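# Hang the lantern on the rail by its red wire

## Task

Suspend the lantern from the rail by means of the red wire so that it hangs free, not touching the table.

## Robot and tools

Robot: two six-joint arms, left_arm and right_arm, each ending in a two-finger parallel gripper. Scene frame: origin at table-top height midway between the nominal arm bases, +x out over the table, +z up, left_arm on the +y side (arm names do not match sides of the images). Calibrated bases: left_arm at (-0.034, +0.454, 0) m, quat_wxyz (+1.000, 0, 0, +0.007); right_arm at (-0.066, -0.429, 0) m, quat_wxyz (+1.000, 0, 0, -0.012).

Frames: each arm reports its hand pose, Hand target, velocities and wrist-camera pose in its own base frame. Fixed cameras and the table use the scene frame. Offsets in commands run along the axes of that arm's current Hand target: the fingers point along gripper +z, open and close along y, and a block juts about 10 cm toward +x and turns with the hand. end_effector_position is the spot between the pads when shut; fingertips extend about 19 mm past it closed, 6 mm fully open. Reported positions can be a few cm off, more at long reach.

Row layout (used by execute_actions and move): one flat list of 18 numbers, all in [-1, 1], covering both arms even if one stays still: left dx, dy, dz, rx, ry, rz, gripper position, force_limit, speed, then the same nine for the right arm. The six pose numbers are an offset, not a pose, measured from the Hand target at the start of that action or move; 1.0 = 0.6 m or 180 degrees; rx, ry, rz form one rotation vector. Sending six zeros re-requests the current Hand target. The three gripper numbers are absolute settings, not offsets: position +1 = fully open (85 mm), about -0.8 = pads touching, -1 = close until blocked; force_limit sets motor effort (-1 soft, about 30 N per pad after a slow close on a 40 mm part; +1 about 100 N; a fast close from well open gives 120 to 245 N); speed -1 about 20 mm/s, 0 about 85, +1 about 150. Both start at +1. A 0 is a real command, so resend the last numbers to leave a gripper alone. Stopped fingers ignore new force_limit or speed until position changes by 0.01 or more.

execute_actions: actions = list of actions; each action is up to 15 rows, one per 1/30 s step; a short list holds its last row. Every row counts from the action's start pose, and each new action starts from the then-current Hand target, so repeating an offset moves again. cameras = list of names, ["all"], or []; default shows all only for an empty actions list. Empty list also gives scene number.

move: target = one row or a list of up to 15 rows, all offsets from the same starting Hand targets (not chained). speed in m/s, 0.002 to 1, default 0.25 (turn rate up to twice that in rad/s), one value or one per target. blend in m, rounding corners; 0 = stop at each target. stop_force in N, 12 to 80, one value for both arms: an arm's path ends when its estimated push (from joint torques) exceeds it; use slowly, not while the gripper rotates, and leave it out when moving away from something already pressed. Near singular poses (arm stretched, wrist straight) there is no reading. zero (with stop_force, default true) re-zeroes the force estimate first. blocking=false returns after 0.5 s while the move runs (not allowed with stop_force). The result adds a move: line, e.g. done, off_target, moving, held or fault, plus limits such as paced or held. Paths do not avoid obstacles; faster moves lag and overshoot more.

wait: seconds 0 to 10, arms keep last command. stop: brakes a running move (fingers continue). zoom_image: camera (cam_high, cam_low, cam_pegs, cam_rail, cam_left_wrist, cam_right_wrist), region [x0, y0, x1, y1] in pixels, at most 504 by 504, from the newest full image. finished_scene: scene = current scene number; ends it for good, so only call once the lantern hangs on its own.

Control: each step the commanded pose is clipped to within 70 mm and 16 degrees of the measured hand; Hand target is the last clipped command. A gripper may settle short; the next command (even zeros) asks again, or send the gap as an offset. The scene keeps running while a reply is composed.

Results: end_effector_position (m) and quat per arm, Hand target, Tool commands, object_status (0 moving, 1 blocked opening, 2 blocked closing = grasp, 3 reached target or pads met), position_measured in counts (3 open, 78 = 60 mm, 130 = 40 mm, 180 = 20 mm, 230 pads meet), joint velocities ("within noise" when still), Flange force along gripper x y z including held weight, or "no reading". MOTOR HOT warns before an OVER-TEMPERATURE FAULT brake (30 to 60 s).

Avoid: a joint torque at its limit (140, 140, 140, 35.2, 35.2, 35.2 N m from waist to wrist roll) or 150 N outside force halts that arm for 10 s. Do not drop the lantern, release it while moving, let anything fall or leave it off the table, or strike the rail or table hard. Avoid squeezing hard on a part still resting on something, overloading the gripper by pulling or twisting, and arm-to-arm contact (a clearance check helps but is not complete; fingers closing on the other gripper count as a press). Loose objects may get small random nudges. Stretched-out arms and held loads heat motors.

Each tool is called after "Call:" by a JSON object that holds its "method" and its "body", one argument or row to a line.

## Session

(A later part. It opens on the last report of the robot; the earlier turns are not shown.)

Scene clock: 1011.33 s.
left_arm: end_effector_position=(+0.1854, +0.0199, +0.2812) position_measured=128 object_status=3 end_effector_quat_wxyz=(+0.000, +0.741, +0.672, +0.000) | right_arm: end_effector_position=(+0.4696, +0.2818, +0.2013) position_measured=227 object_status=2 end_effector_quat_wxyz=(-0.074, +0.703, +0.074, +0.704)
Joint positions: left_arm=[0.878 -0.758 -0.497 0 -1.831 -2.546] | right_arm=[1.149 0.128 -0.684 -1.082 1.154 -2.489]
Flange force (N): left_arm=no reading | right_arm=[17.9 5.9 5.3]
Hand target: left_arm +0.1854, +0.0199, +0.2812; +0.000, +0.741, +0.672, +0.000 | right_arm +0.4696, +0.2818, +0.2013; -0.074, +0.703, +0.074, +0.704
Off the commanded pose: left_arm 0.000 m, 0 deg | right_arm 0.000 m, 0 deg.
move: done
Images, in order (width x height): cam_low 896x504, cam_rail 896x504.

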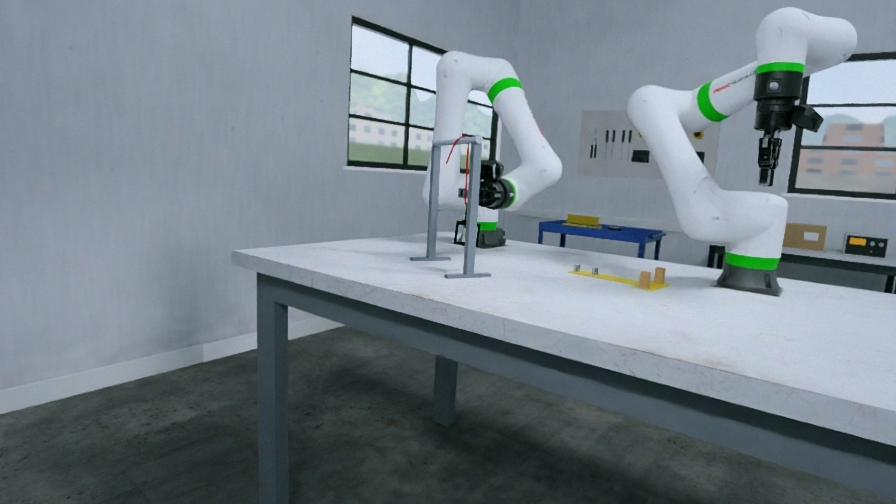

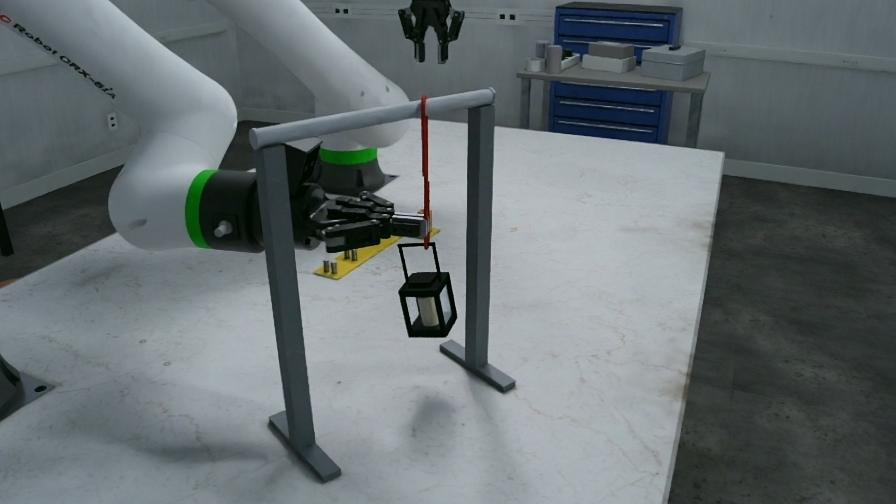

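Call:
{"method": "move", "body": {
  "target": [
    [0,0,0,0,0,0,0,0.3,-1,0.003,0,0,0,0,0,-0.97,0.6,-1],
    [0,0,0,0,0,0,0,0.3,-1,0.003,0,0,0,0,0,-0.55,0,-1]
  ],
  "speed": 0.02,
  "cameras": ["cam_rail","cam_low"]
}}

Call:
{"method": "wait", "body": {
  "seconds": 2,
  "cameras": ["cam_rail","cam_low","cam_right_wrist","cam_high"]
}}

Call:
{"method": "zoom_image", "body": {
  "camera": "cam_rail",
  "region": [330, 60, 530, 290]
}}

Call:
{"method": "zoom_image", "body": {
  "camera": "cam_low",
  "region": [420, 110, 520, 250]
}}

Call:
{"method": "zoom_image", "body": {
  "camera": "cam_high",
  "region": [380, 100, 480, 220]
}}

Scene clock: 1018.10 s.
left_arm: end_effector_position=(+0.1854, +0.0199, +0.2812) position_measured=128 object_status=3 end_effector_quat_wxyz=(+0.000, +0.741, +0.672, +0.000) | right_arm: end_effector_position=(+0.4696, +0.2818, +0.2031) position_measured=199 object_status=0 end_effector_quat_wxyz=(-0.074, +0.703, +0.074, +0.704)
Joint positions: left_arm=[0.878 -0.758 -0.497 0 -1.831 -2.546] | right_arm=[1.148 0.121 -0.683 -1.084 1.15 -2.482]
Flange force (N): left_arm=no reading | right_arm=[6.2 3.8 6.0]
Hand target: left_arm +0.1854, +0.0199, +0.2812; +0.000, +0.741, +0.672, +0.000 | right_arm +0.4696, +0.2818, +0.2031; -0.074, +0.703, +0.074, +0.704
Off the commanded pose: left_arm 0.000 m, 0 deg | right_arm 0.000 m, 0 deg.
move: done
Images, in order (width x height): cam_low 896x504, cam_rail 896x504.

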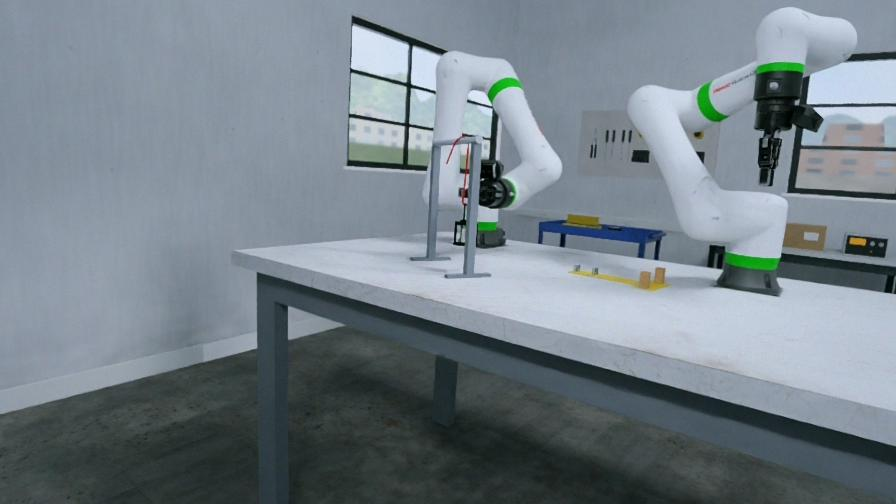

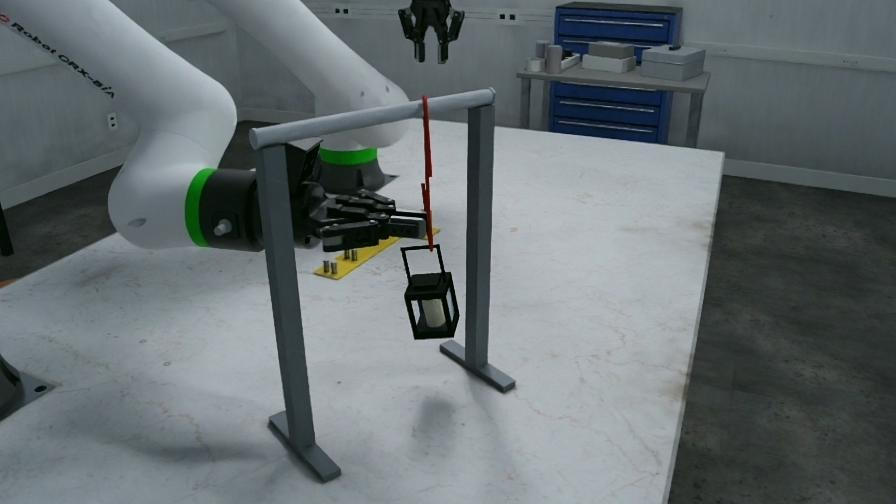

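Scene clock: 1020.10 s.
left_arm: end_effector_position=(+0.1854, +0.0199, +0.2812) position_measured=128 object_status=3 end_effector_quat_wxyz=(+0.000, +0.741, +0.672, +0.000) | right_arm: end_effector_position=(+0.4696, +0.2818, +0.2031) position_measured=199 object_status=3 end_effector_quat_wxyz=(-0.074, +0.703, +0.074, +0.704)
Joint positions: left_arm=[0.878 -0.758 -0.497 0 -1.831 -2.546] | right_arm=[1.148 0.121 -0.683 -1.084 1.15 -2.482]
Flange force (N): left_arm=no reading | right_arm=[6.8 4.6 5.4]
Hand target: left_arm +0.1854, +0.0199, +0.2812; +0.000, +0.741, +0.672, +0.000 | right_arm +0.4696, +0.2818, +0.2031; -0.074, +0.703, +0.074, +0.704
Tool commands: left_gripper/position=+0.0 left_gripper/force_limit=+0.3 left_gripper/speed=-1.0 right_gripper/position=-0.55 right_gripper/force_limit=+0.0 right_gripper/speed=-1.0
Off the commanded pose: left_arm 0.000 m, 0 deg | right_arm 0.000 m, 0 deg.
wait: 2.00 s; at rest by 0.17 s
camera_calibration:
cam_right_wrist: T_world_to_cam=[[0.204532, -0.978743, 0.0151492, 0.179924], [-0.340761, -0.0857015, -0.936236, 0.387688], [0.917632, 0.186328, -0.351046, -0.28514], [0, 0, 0, 1]] pos_world=[0.356962, 0.262454, 0.260145]
Images, in order (width x height): cam_high 896x504, cam_low 896x504, cam_rail 896x504, cam_right_wrist 896x504.

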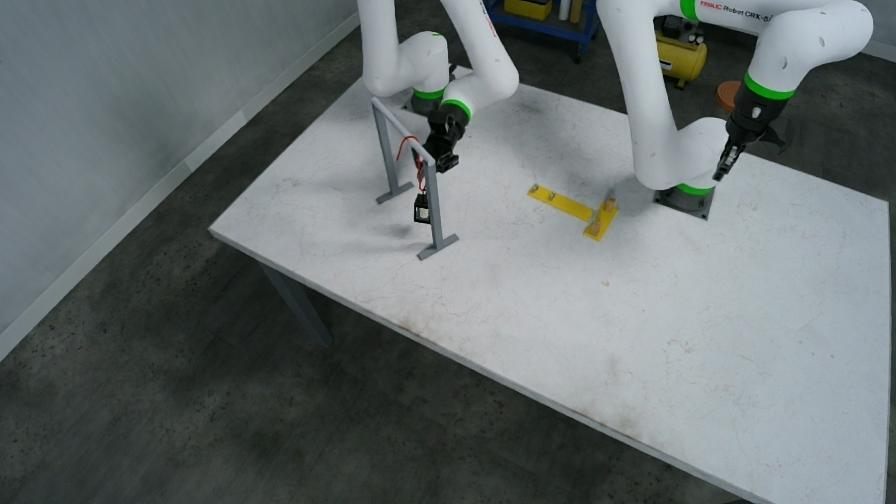

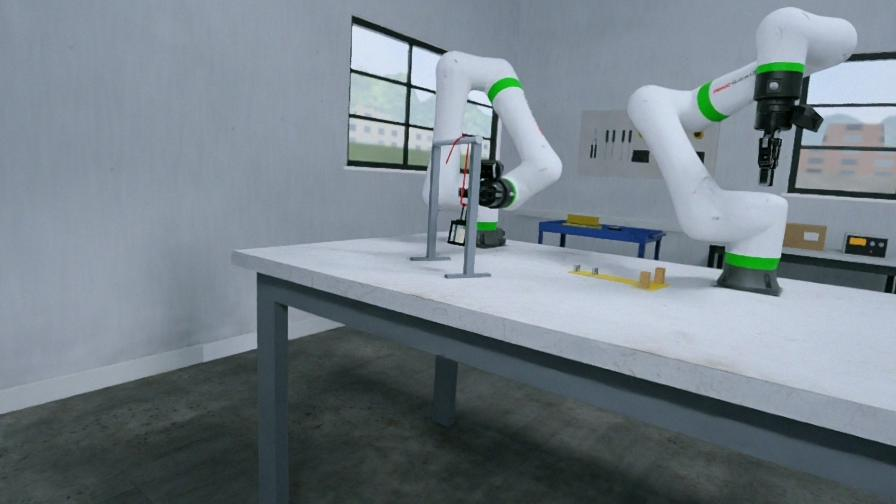

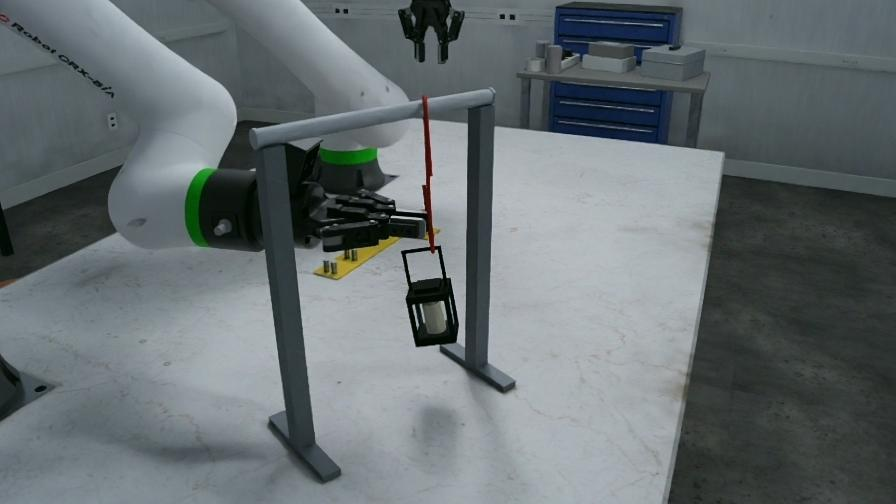

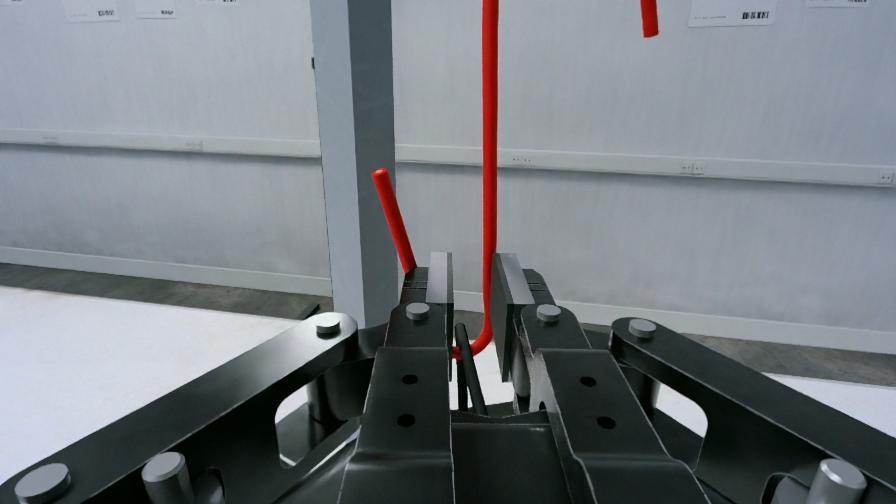

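Scaled by 2.191.

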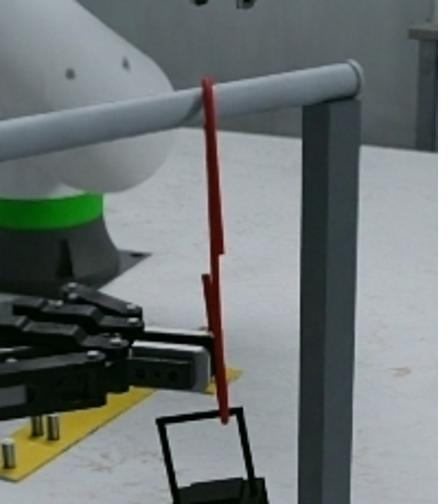

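Scaled by 3.600.

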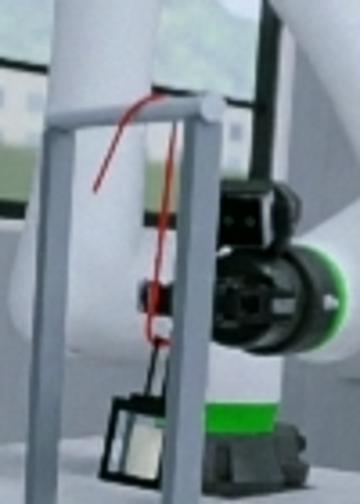

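Scaled by 4.200.

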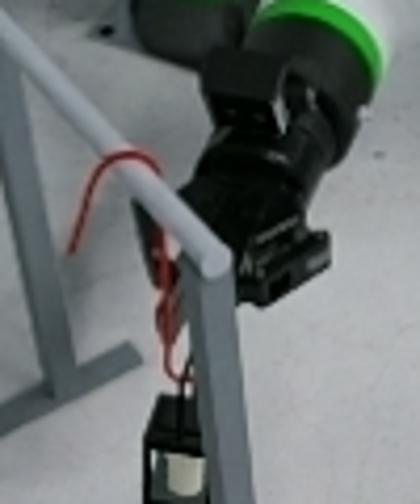

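Call:
{"method": "move", "body": {
  "target": [
    [0,0,0,0,0,0,0,0.3,-1,0,0.015,0,0,0,0,-0.55,0,-1]
  ],
  "speed": 0.02,
  "cameras": ["cam_rail","cam_right_wrist","cam_low"]
}}

Call:
{"method": "zoom_image", "body": {
  "camera": "cam_low",
  "region": [420, 110, 520, 250]
}}

Scene clock: 1023.27 s.
left_arm: end_effector_position=(+0.1854, +0.0199, +0.2812) position_measured=128 object_status=3 end_effector_quat_wxyz=(+0.000, +0.741, +0.672, +0.000) | right_arm: end_effector_position=(+0.4715, +0.2730, +0.2031) position_measured=199 object_status=3 end_effector_quat_wxyz=(-0.074, +0.703, +0.074, +0.704)
Joint positions: left_arm=[0.878 -0.758 -0.497 0 -1.831 -2.546] | right_arm=[1.134 0.109 -0.701 -1.069 1.144 -2.493]
Flange force (N): left_arm=no reading | right_arm=[7.0 4.3 5.3]
Hand target: left_arm +0.1854, +0.0199, +0.2812; +0.000, +0.741, +0.672, +0.000 | right_arm +0.4715, +0.2730, +0.2031; -0.074, +0.703, +0.074, +0.704
Off the commanded pose: left_arm 0.000 m, 0 deg | right_arm 0.000 m, 0 deg.
move: done
camera_calibration:
cam_right_wrist: T_world_to_cam=[[0.204532, -0.978743, 0.0151492, 0.170922], [-0.340761, -0.0857015, -0.936236, 0.387581], [0.917632, 0.186328, -0.351046, -0.285244], [0, 0, 0, 1]] pos_world=[0.358862, 0.253654, 0.260145]
Images, in order (width x height): cam_low 896x504, cam_rail 896x504, cam_right_wrist 896x504.

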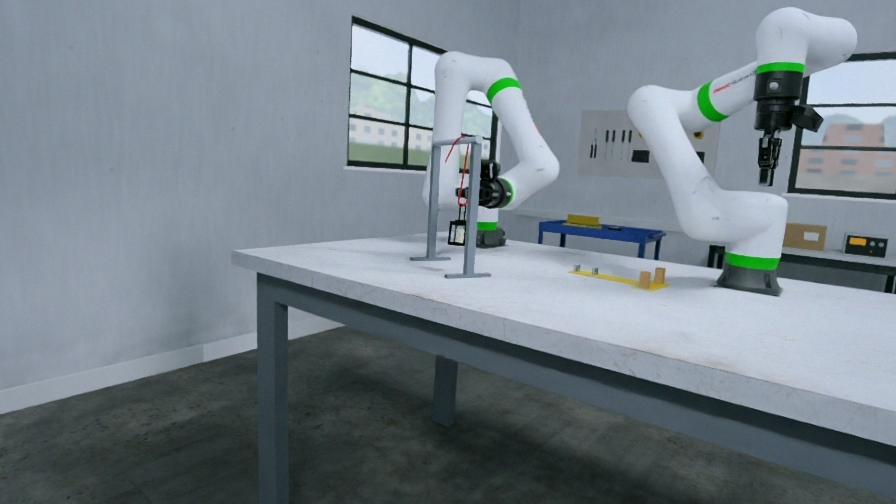

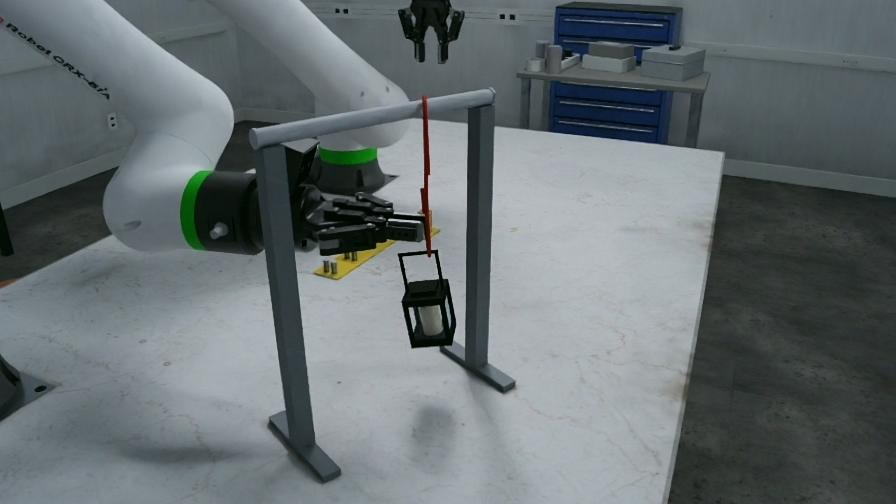

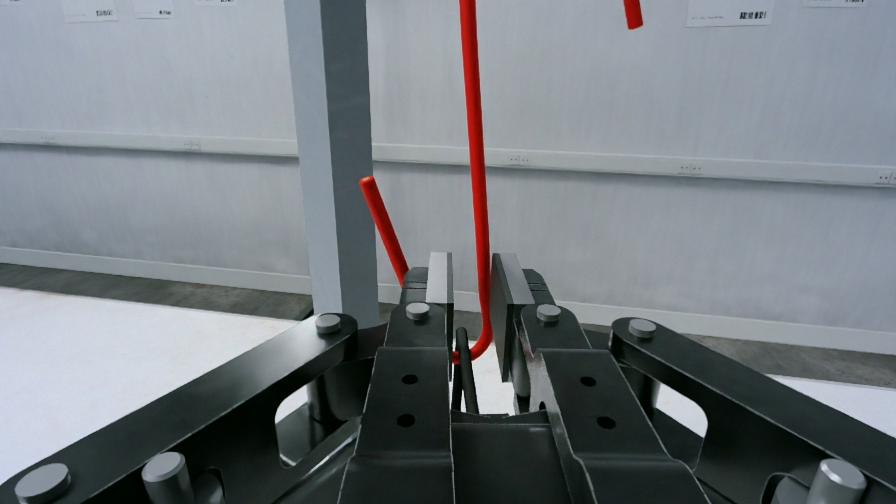

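Scaled by 3.600.

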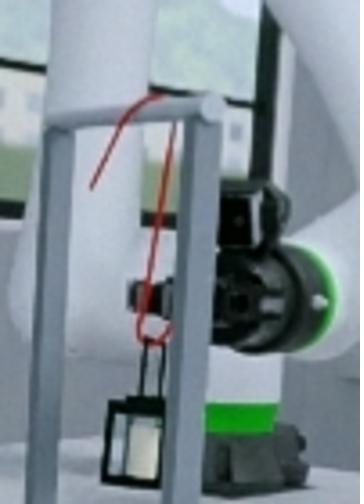

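Call:
{"method": "move", "body": {
  "target": [
    [0,0,0,0,0,0,0,0.3,-1,0,0.013,0,0,0,0,-0.55,0,-1]
  ],
  "speed": 0.02,
  "cameras": ["cam_rail","cam_right_wrist","cam_low"]
}}

Call:
{"method": "zoom_image", "body": {
  "camera": "cam_low",
  "region": [420, 110, 520, 250]
}}

Call:
{"method": "zoom_image", "body": {
  "camera": "cam_rail",
  "region": [330, 60, 530, 290]
}}

Scene clock: 1026.73 s.
left_arm: end_effector_position=(+0.1854, +0.0199, +0.2812) position_measured=128 object_status=3 end_effector_quat_wxyz=(+0.000, +0.741, +0.672, +0.000) | right_arm: end_effector_position=(+0.4731, +0.2654, +0.2031) position_measured=199 object_status=3 end_effector_quat_wxyz=(-0.074, +0.703, +0.074, +0.704)
Joint positions: left_arm=[0.878 -0.758 -0.497 0 -1.831 -2.546] | right_arm=[1.122 0.099 -0.716 -1.056 1.139 -2.502]
Flange force (N): left_arm=no reading | right_arm=[7.5 4.4 5.8]
Hand target: left_arm +0.1854, +0.0199, +0.2812; +0.000, +0.741, +0.672, +0.000 | right_arm +0.4731, +0.2654, +0.2031; -0.074, +0.703, +0.074, +0.704
Off the commanded pose: left_arm 0.000 m, 0 deg | right_arm 0.000 m, 0 deg.
move: done
camera_calibration:
cam_right_wrist: T_world_to_cam=[[0.204532, -0.978743, 0.0151492, 0.163156], [-0.340761, -0.0857015, -0.936236, 0.387475], [0.917632, 0.186328, -0.351046, -0.285296], [0, 0, 0, 1]] pos_world=[0.360462, 0.246054, 0.260145]
Images, in order (width x height): cam_low 896x504, cam_rail 896x504, cam_right_wrist 896x504.

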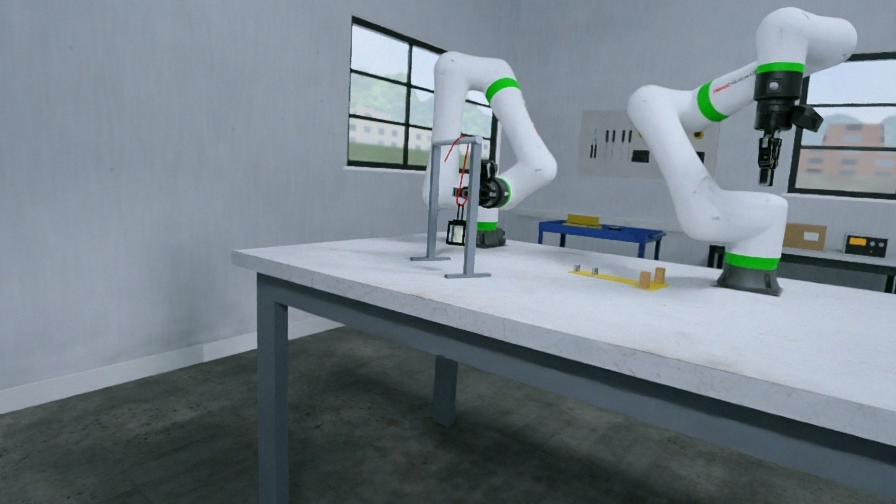

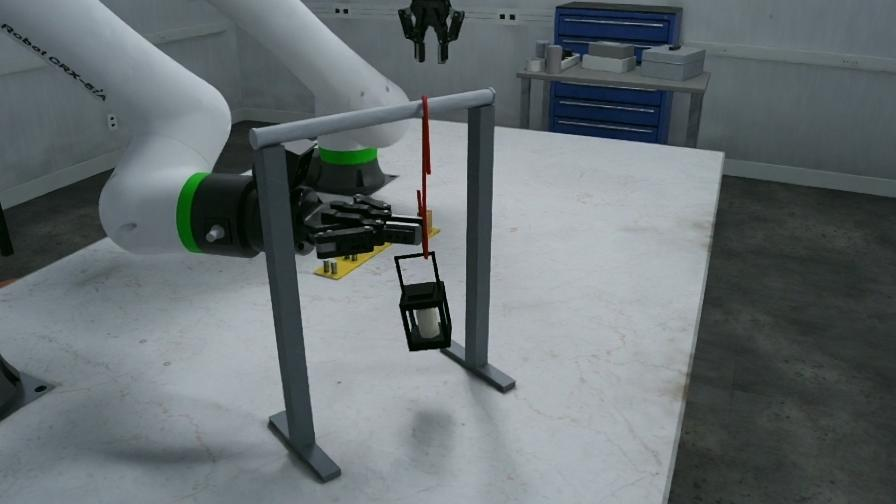

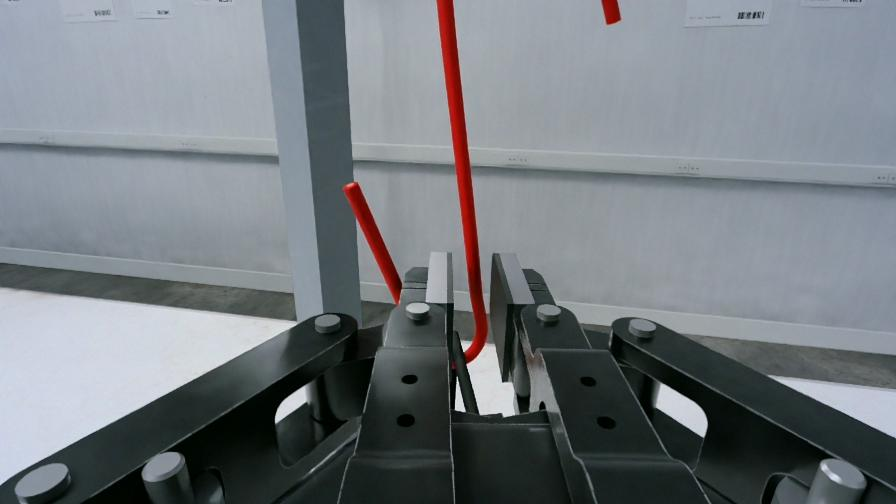

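Scaled by 3.600.

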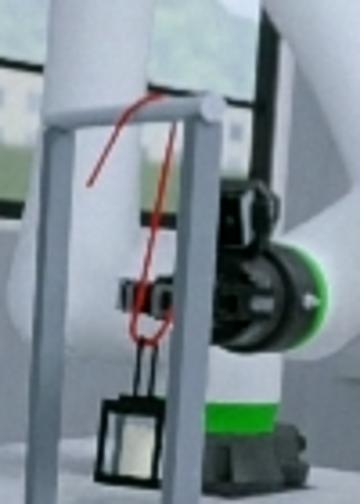

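Scaled by 2.191.

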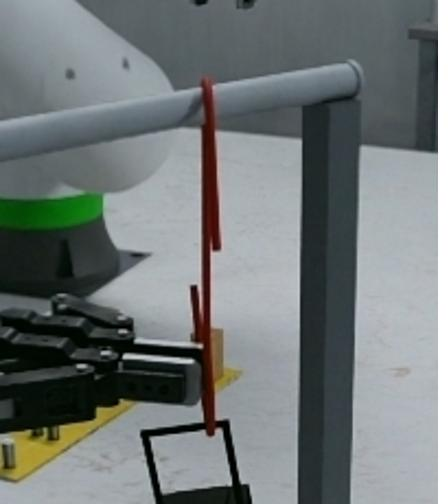

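Call:
{"method": "move", "body": {
  "target": [
    [0,0,0,0,0,0,0,0.3,-1,0,0,-0.06,0,0,0,-0.55,0,-1]
  ],
  "speed": 0.02,
  "cameras": ["cam_rail","cam_right_wrist","cam_low"]
}}

Scene clock: 1032.73 s.
left_arm: end_effector_position=(+0.1854, +0.0199, +0.2812) position_measured=128 object_status=3 end_effector_quat_wxyz=(+0.000, +0.741, +0.672, +0.000) | right_arm: end_effector_position=(+0.4379, +0.2579, +0.2030) position_measured=199 object_status=3 end_effector_quat_wxyz=(-0.074, +0.703, +0.074, +0.704)
Joint positions: left_arm=[0.878 -0.758 -0.497 0 -1.831 -2.546] | right_arm=[1.207 0.038 -0.771 -1.132 1.188 -2.466]
Flange force (N): left_arm=no reading | right_arm=[7.8 4.7 6.6]
Hand target: left_arm +0.1854, +0.0199, +0.2812; +0.000, +0.741, +0.672, +0.000 | right_arm +0.4379, +0.2579, +0.2030; -0.074, +0.703, +0.074, +0.704
Off the commanded pose: left_arm 0.000 m, 0 deg | right_arm 0.000 m, 0 deg.
move: done
camera_calibration:
cam_right_wrist: T_world_to_cam=[[0.204532, -0.978743, 0.0151492, 0.163015], [-0.340761, -0.0857015, -0.936236, 0.374838], [0.917632, 0.186328, -0.351046, -0.251598], [0, 0, 0, 1]] pos_world=[0.325262, 0.238554, 0.260145]
Images, in order (width x height): cam_low 896x504, cam_rail 896x504, cam_right_wrist 896x504.

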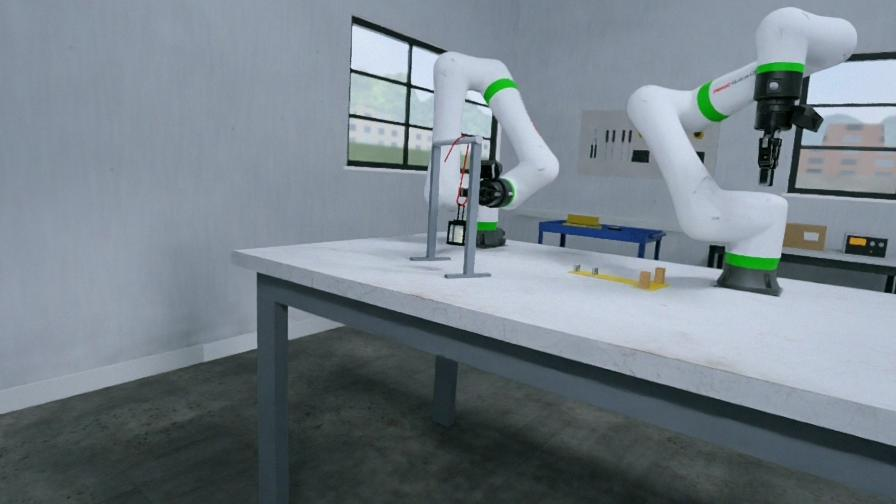

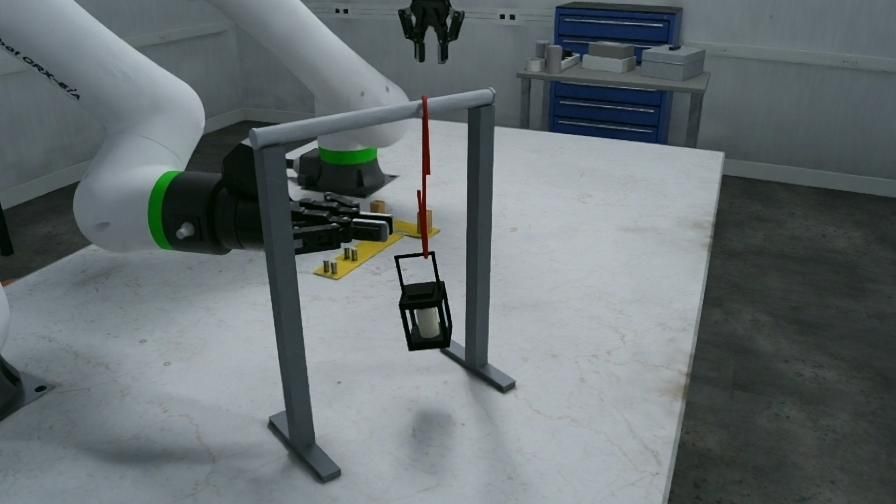

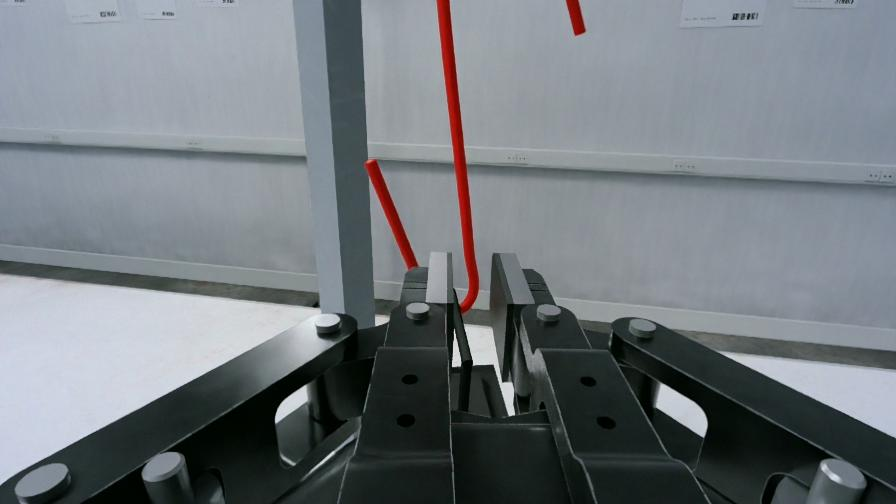

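Call:
{"method": "move", "body": {
  "target": [
    [0,0,0,0,0,0,0,0.3,-1,0,0,-0.06,0,0,0,-0.55,0,-1],
    [0,0,0,0,0,0,0,0.3,-1,0.2,0,-0.075,0,0,0,-0.55,0,-1]
  ],
  "speed": 0.04,
  "cameras": ["cam_rail","cam_right_wrist","cam_low","cam_high"]
}}

Call:
{"method": "zoom_image", "body": {
  "camera": "cam_low",
  "region": [420, 110, 520, 250]
}}

Scene clock: 1042.27 s.
left_arm: end_effector_position=(+0.1854, +0.0199, +0.2812) position_measured=128 object_status=3 end_effector_quat_wxyz=(+0.000, +0.741, +0.672, +0.000) | right_arm: end_effector_position=(+0.3937, +0.2484, +0.3229) position_measured=199 object_status=3 end_effector_quat_wxyz=(-0.074, +0.703, +0.074, +0.704)
Joint positions: left_arm=[0.878 -0.758 -0.497 0 -1.831 -2.546] | right_arm=[1.221 -0.463 -0.71 -1.417 1.03 -1.861]
Flange force (N): left_arm=no reading | right_arm=[8.1 7.9 7.8]
Hand target: left_arm +0.1854, +0.0199, +0.2812; +0.000, +0.741, +0.672, +0.000 | right_arm +0.3937, +0.2484, +0.3230; -0.074, +0.703, +0.074, +0.704
Off the commanded pose: left_arm 0.000 m, 0 deg | right_arm 0.000 m, 0 deg.
move: done
camera_calibration:
cam_right_wrist: T_world_to_cam=[[0.204532, -0.978743, 0.0151492, 0.160941], [-0.340761, -0.0857015, -0.936236, 0.471217], [0.917632, 0.186328, -0.351046, -0.167178], [0, 0, 0, 1]] pos_world=[0.281062, 0.229054, 0.380045]
Images, in order (width x height): cam_high 896x504, cam_low 896x504, cam_rail 896x504, cam_right_wrist 896x504.

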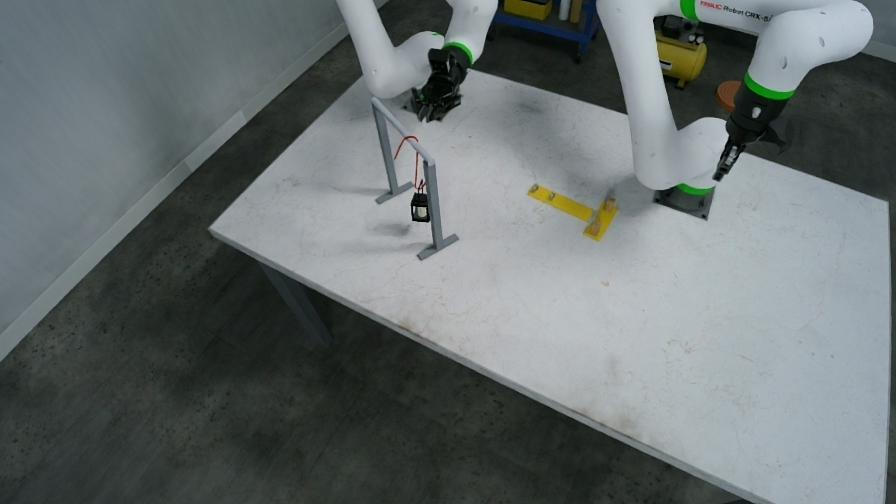

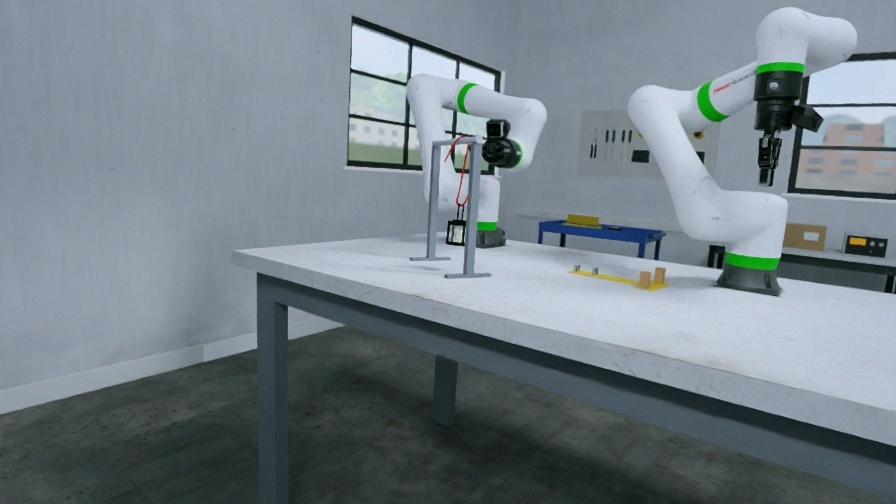

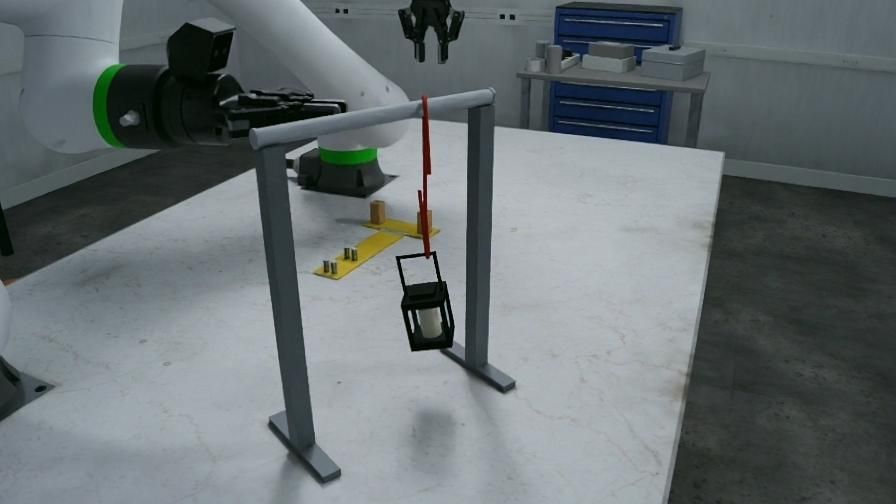

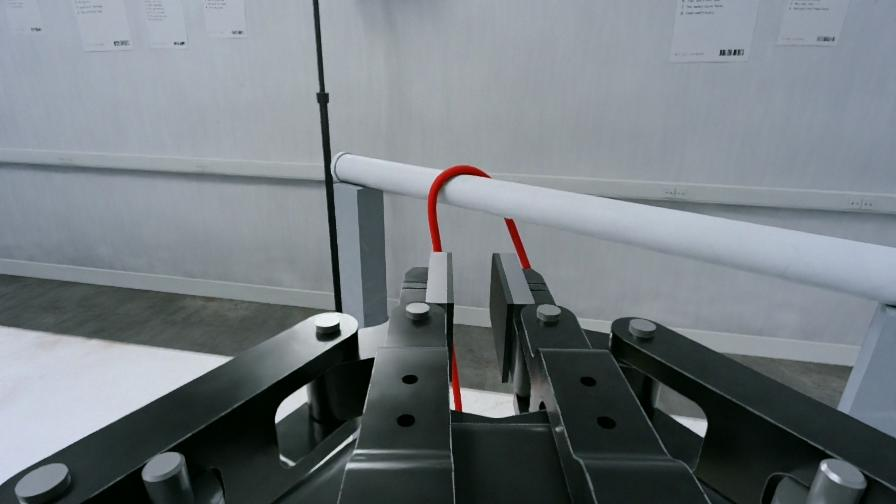

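Scaled by 3.600.

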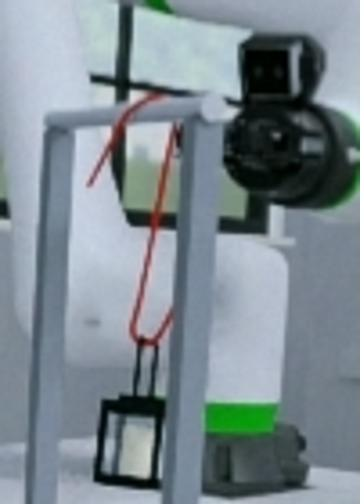

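Hanging clear of the table, with no robot contact. I'll wait for the swing to settle.

Call:
{"method": "wait", "body": {
  "seconds": 8,
  "cameras": ["cam_rail"]
}}

Call:
{"method": "finished_scene", "body": {
  "scene": 2
}}

Scene clock: 1051.47 s.
left_arm: end_effector_position=(+0.1854, +0.0199, +0.2812) position_measured=128 object_status=3 end_effector_quat_wxyz=(+0.000, +0.741, +0.672, +0.000) | right_arm: end_effector_position=(+0.3937, +0.2484, +0.3230) position_measured=199 object_status=3 end_effector_quat_wxyz=(-0.074, +0.703, +0.074, +0.704)
Joint positions: left_arm=[0.878 -0.758 -0.497 0 -1.831 -2.546] | right_arm=[1.221 -0.463 -0.71 -1.417 1.03 -1.861]
Flange force (N): left_arm=no reading | right_arm=[7.7 7.9 7.6]
Hand target: left_arm +0.1854, +0.0199, +0.2812; +0.000, +0.741, +0.672, +0.000 | right_arm +0.3937, +0.2484, +0.3230; -0.074, +0.703, +0.074, +0.704
Tool commands: left_gripper/position=+0.0 left_gripper/force_limit=+0.3 left_gripper/speed=-1.0 right_gripper/position=-0.55 right_gripper/force_limit=+0.0 right_gripper/speed=-1.0
Off the commanded pose: left_arm 0.000 m, 0 deg | right_arm 0.000 m, 0 deg.
wait: 8.00 s; at rest from the start
Images, in order (width x height): cam_rail 896x504.

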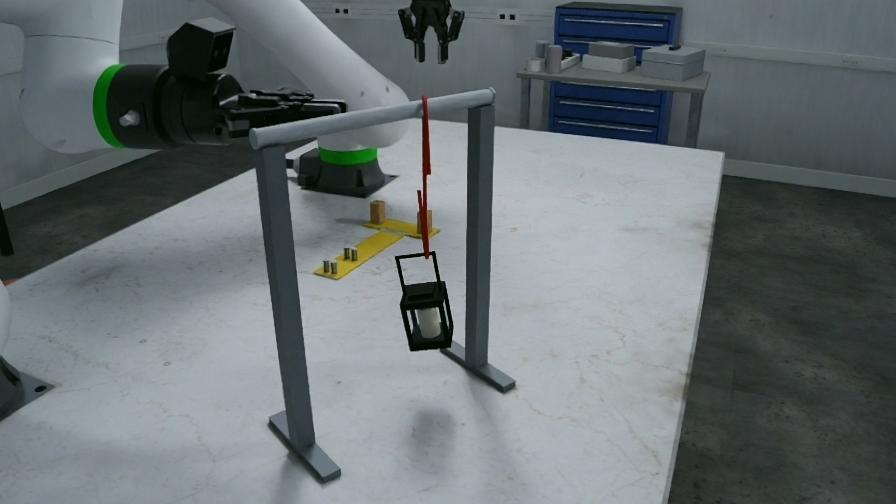

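The scene is finished: the task was done.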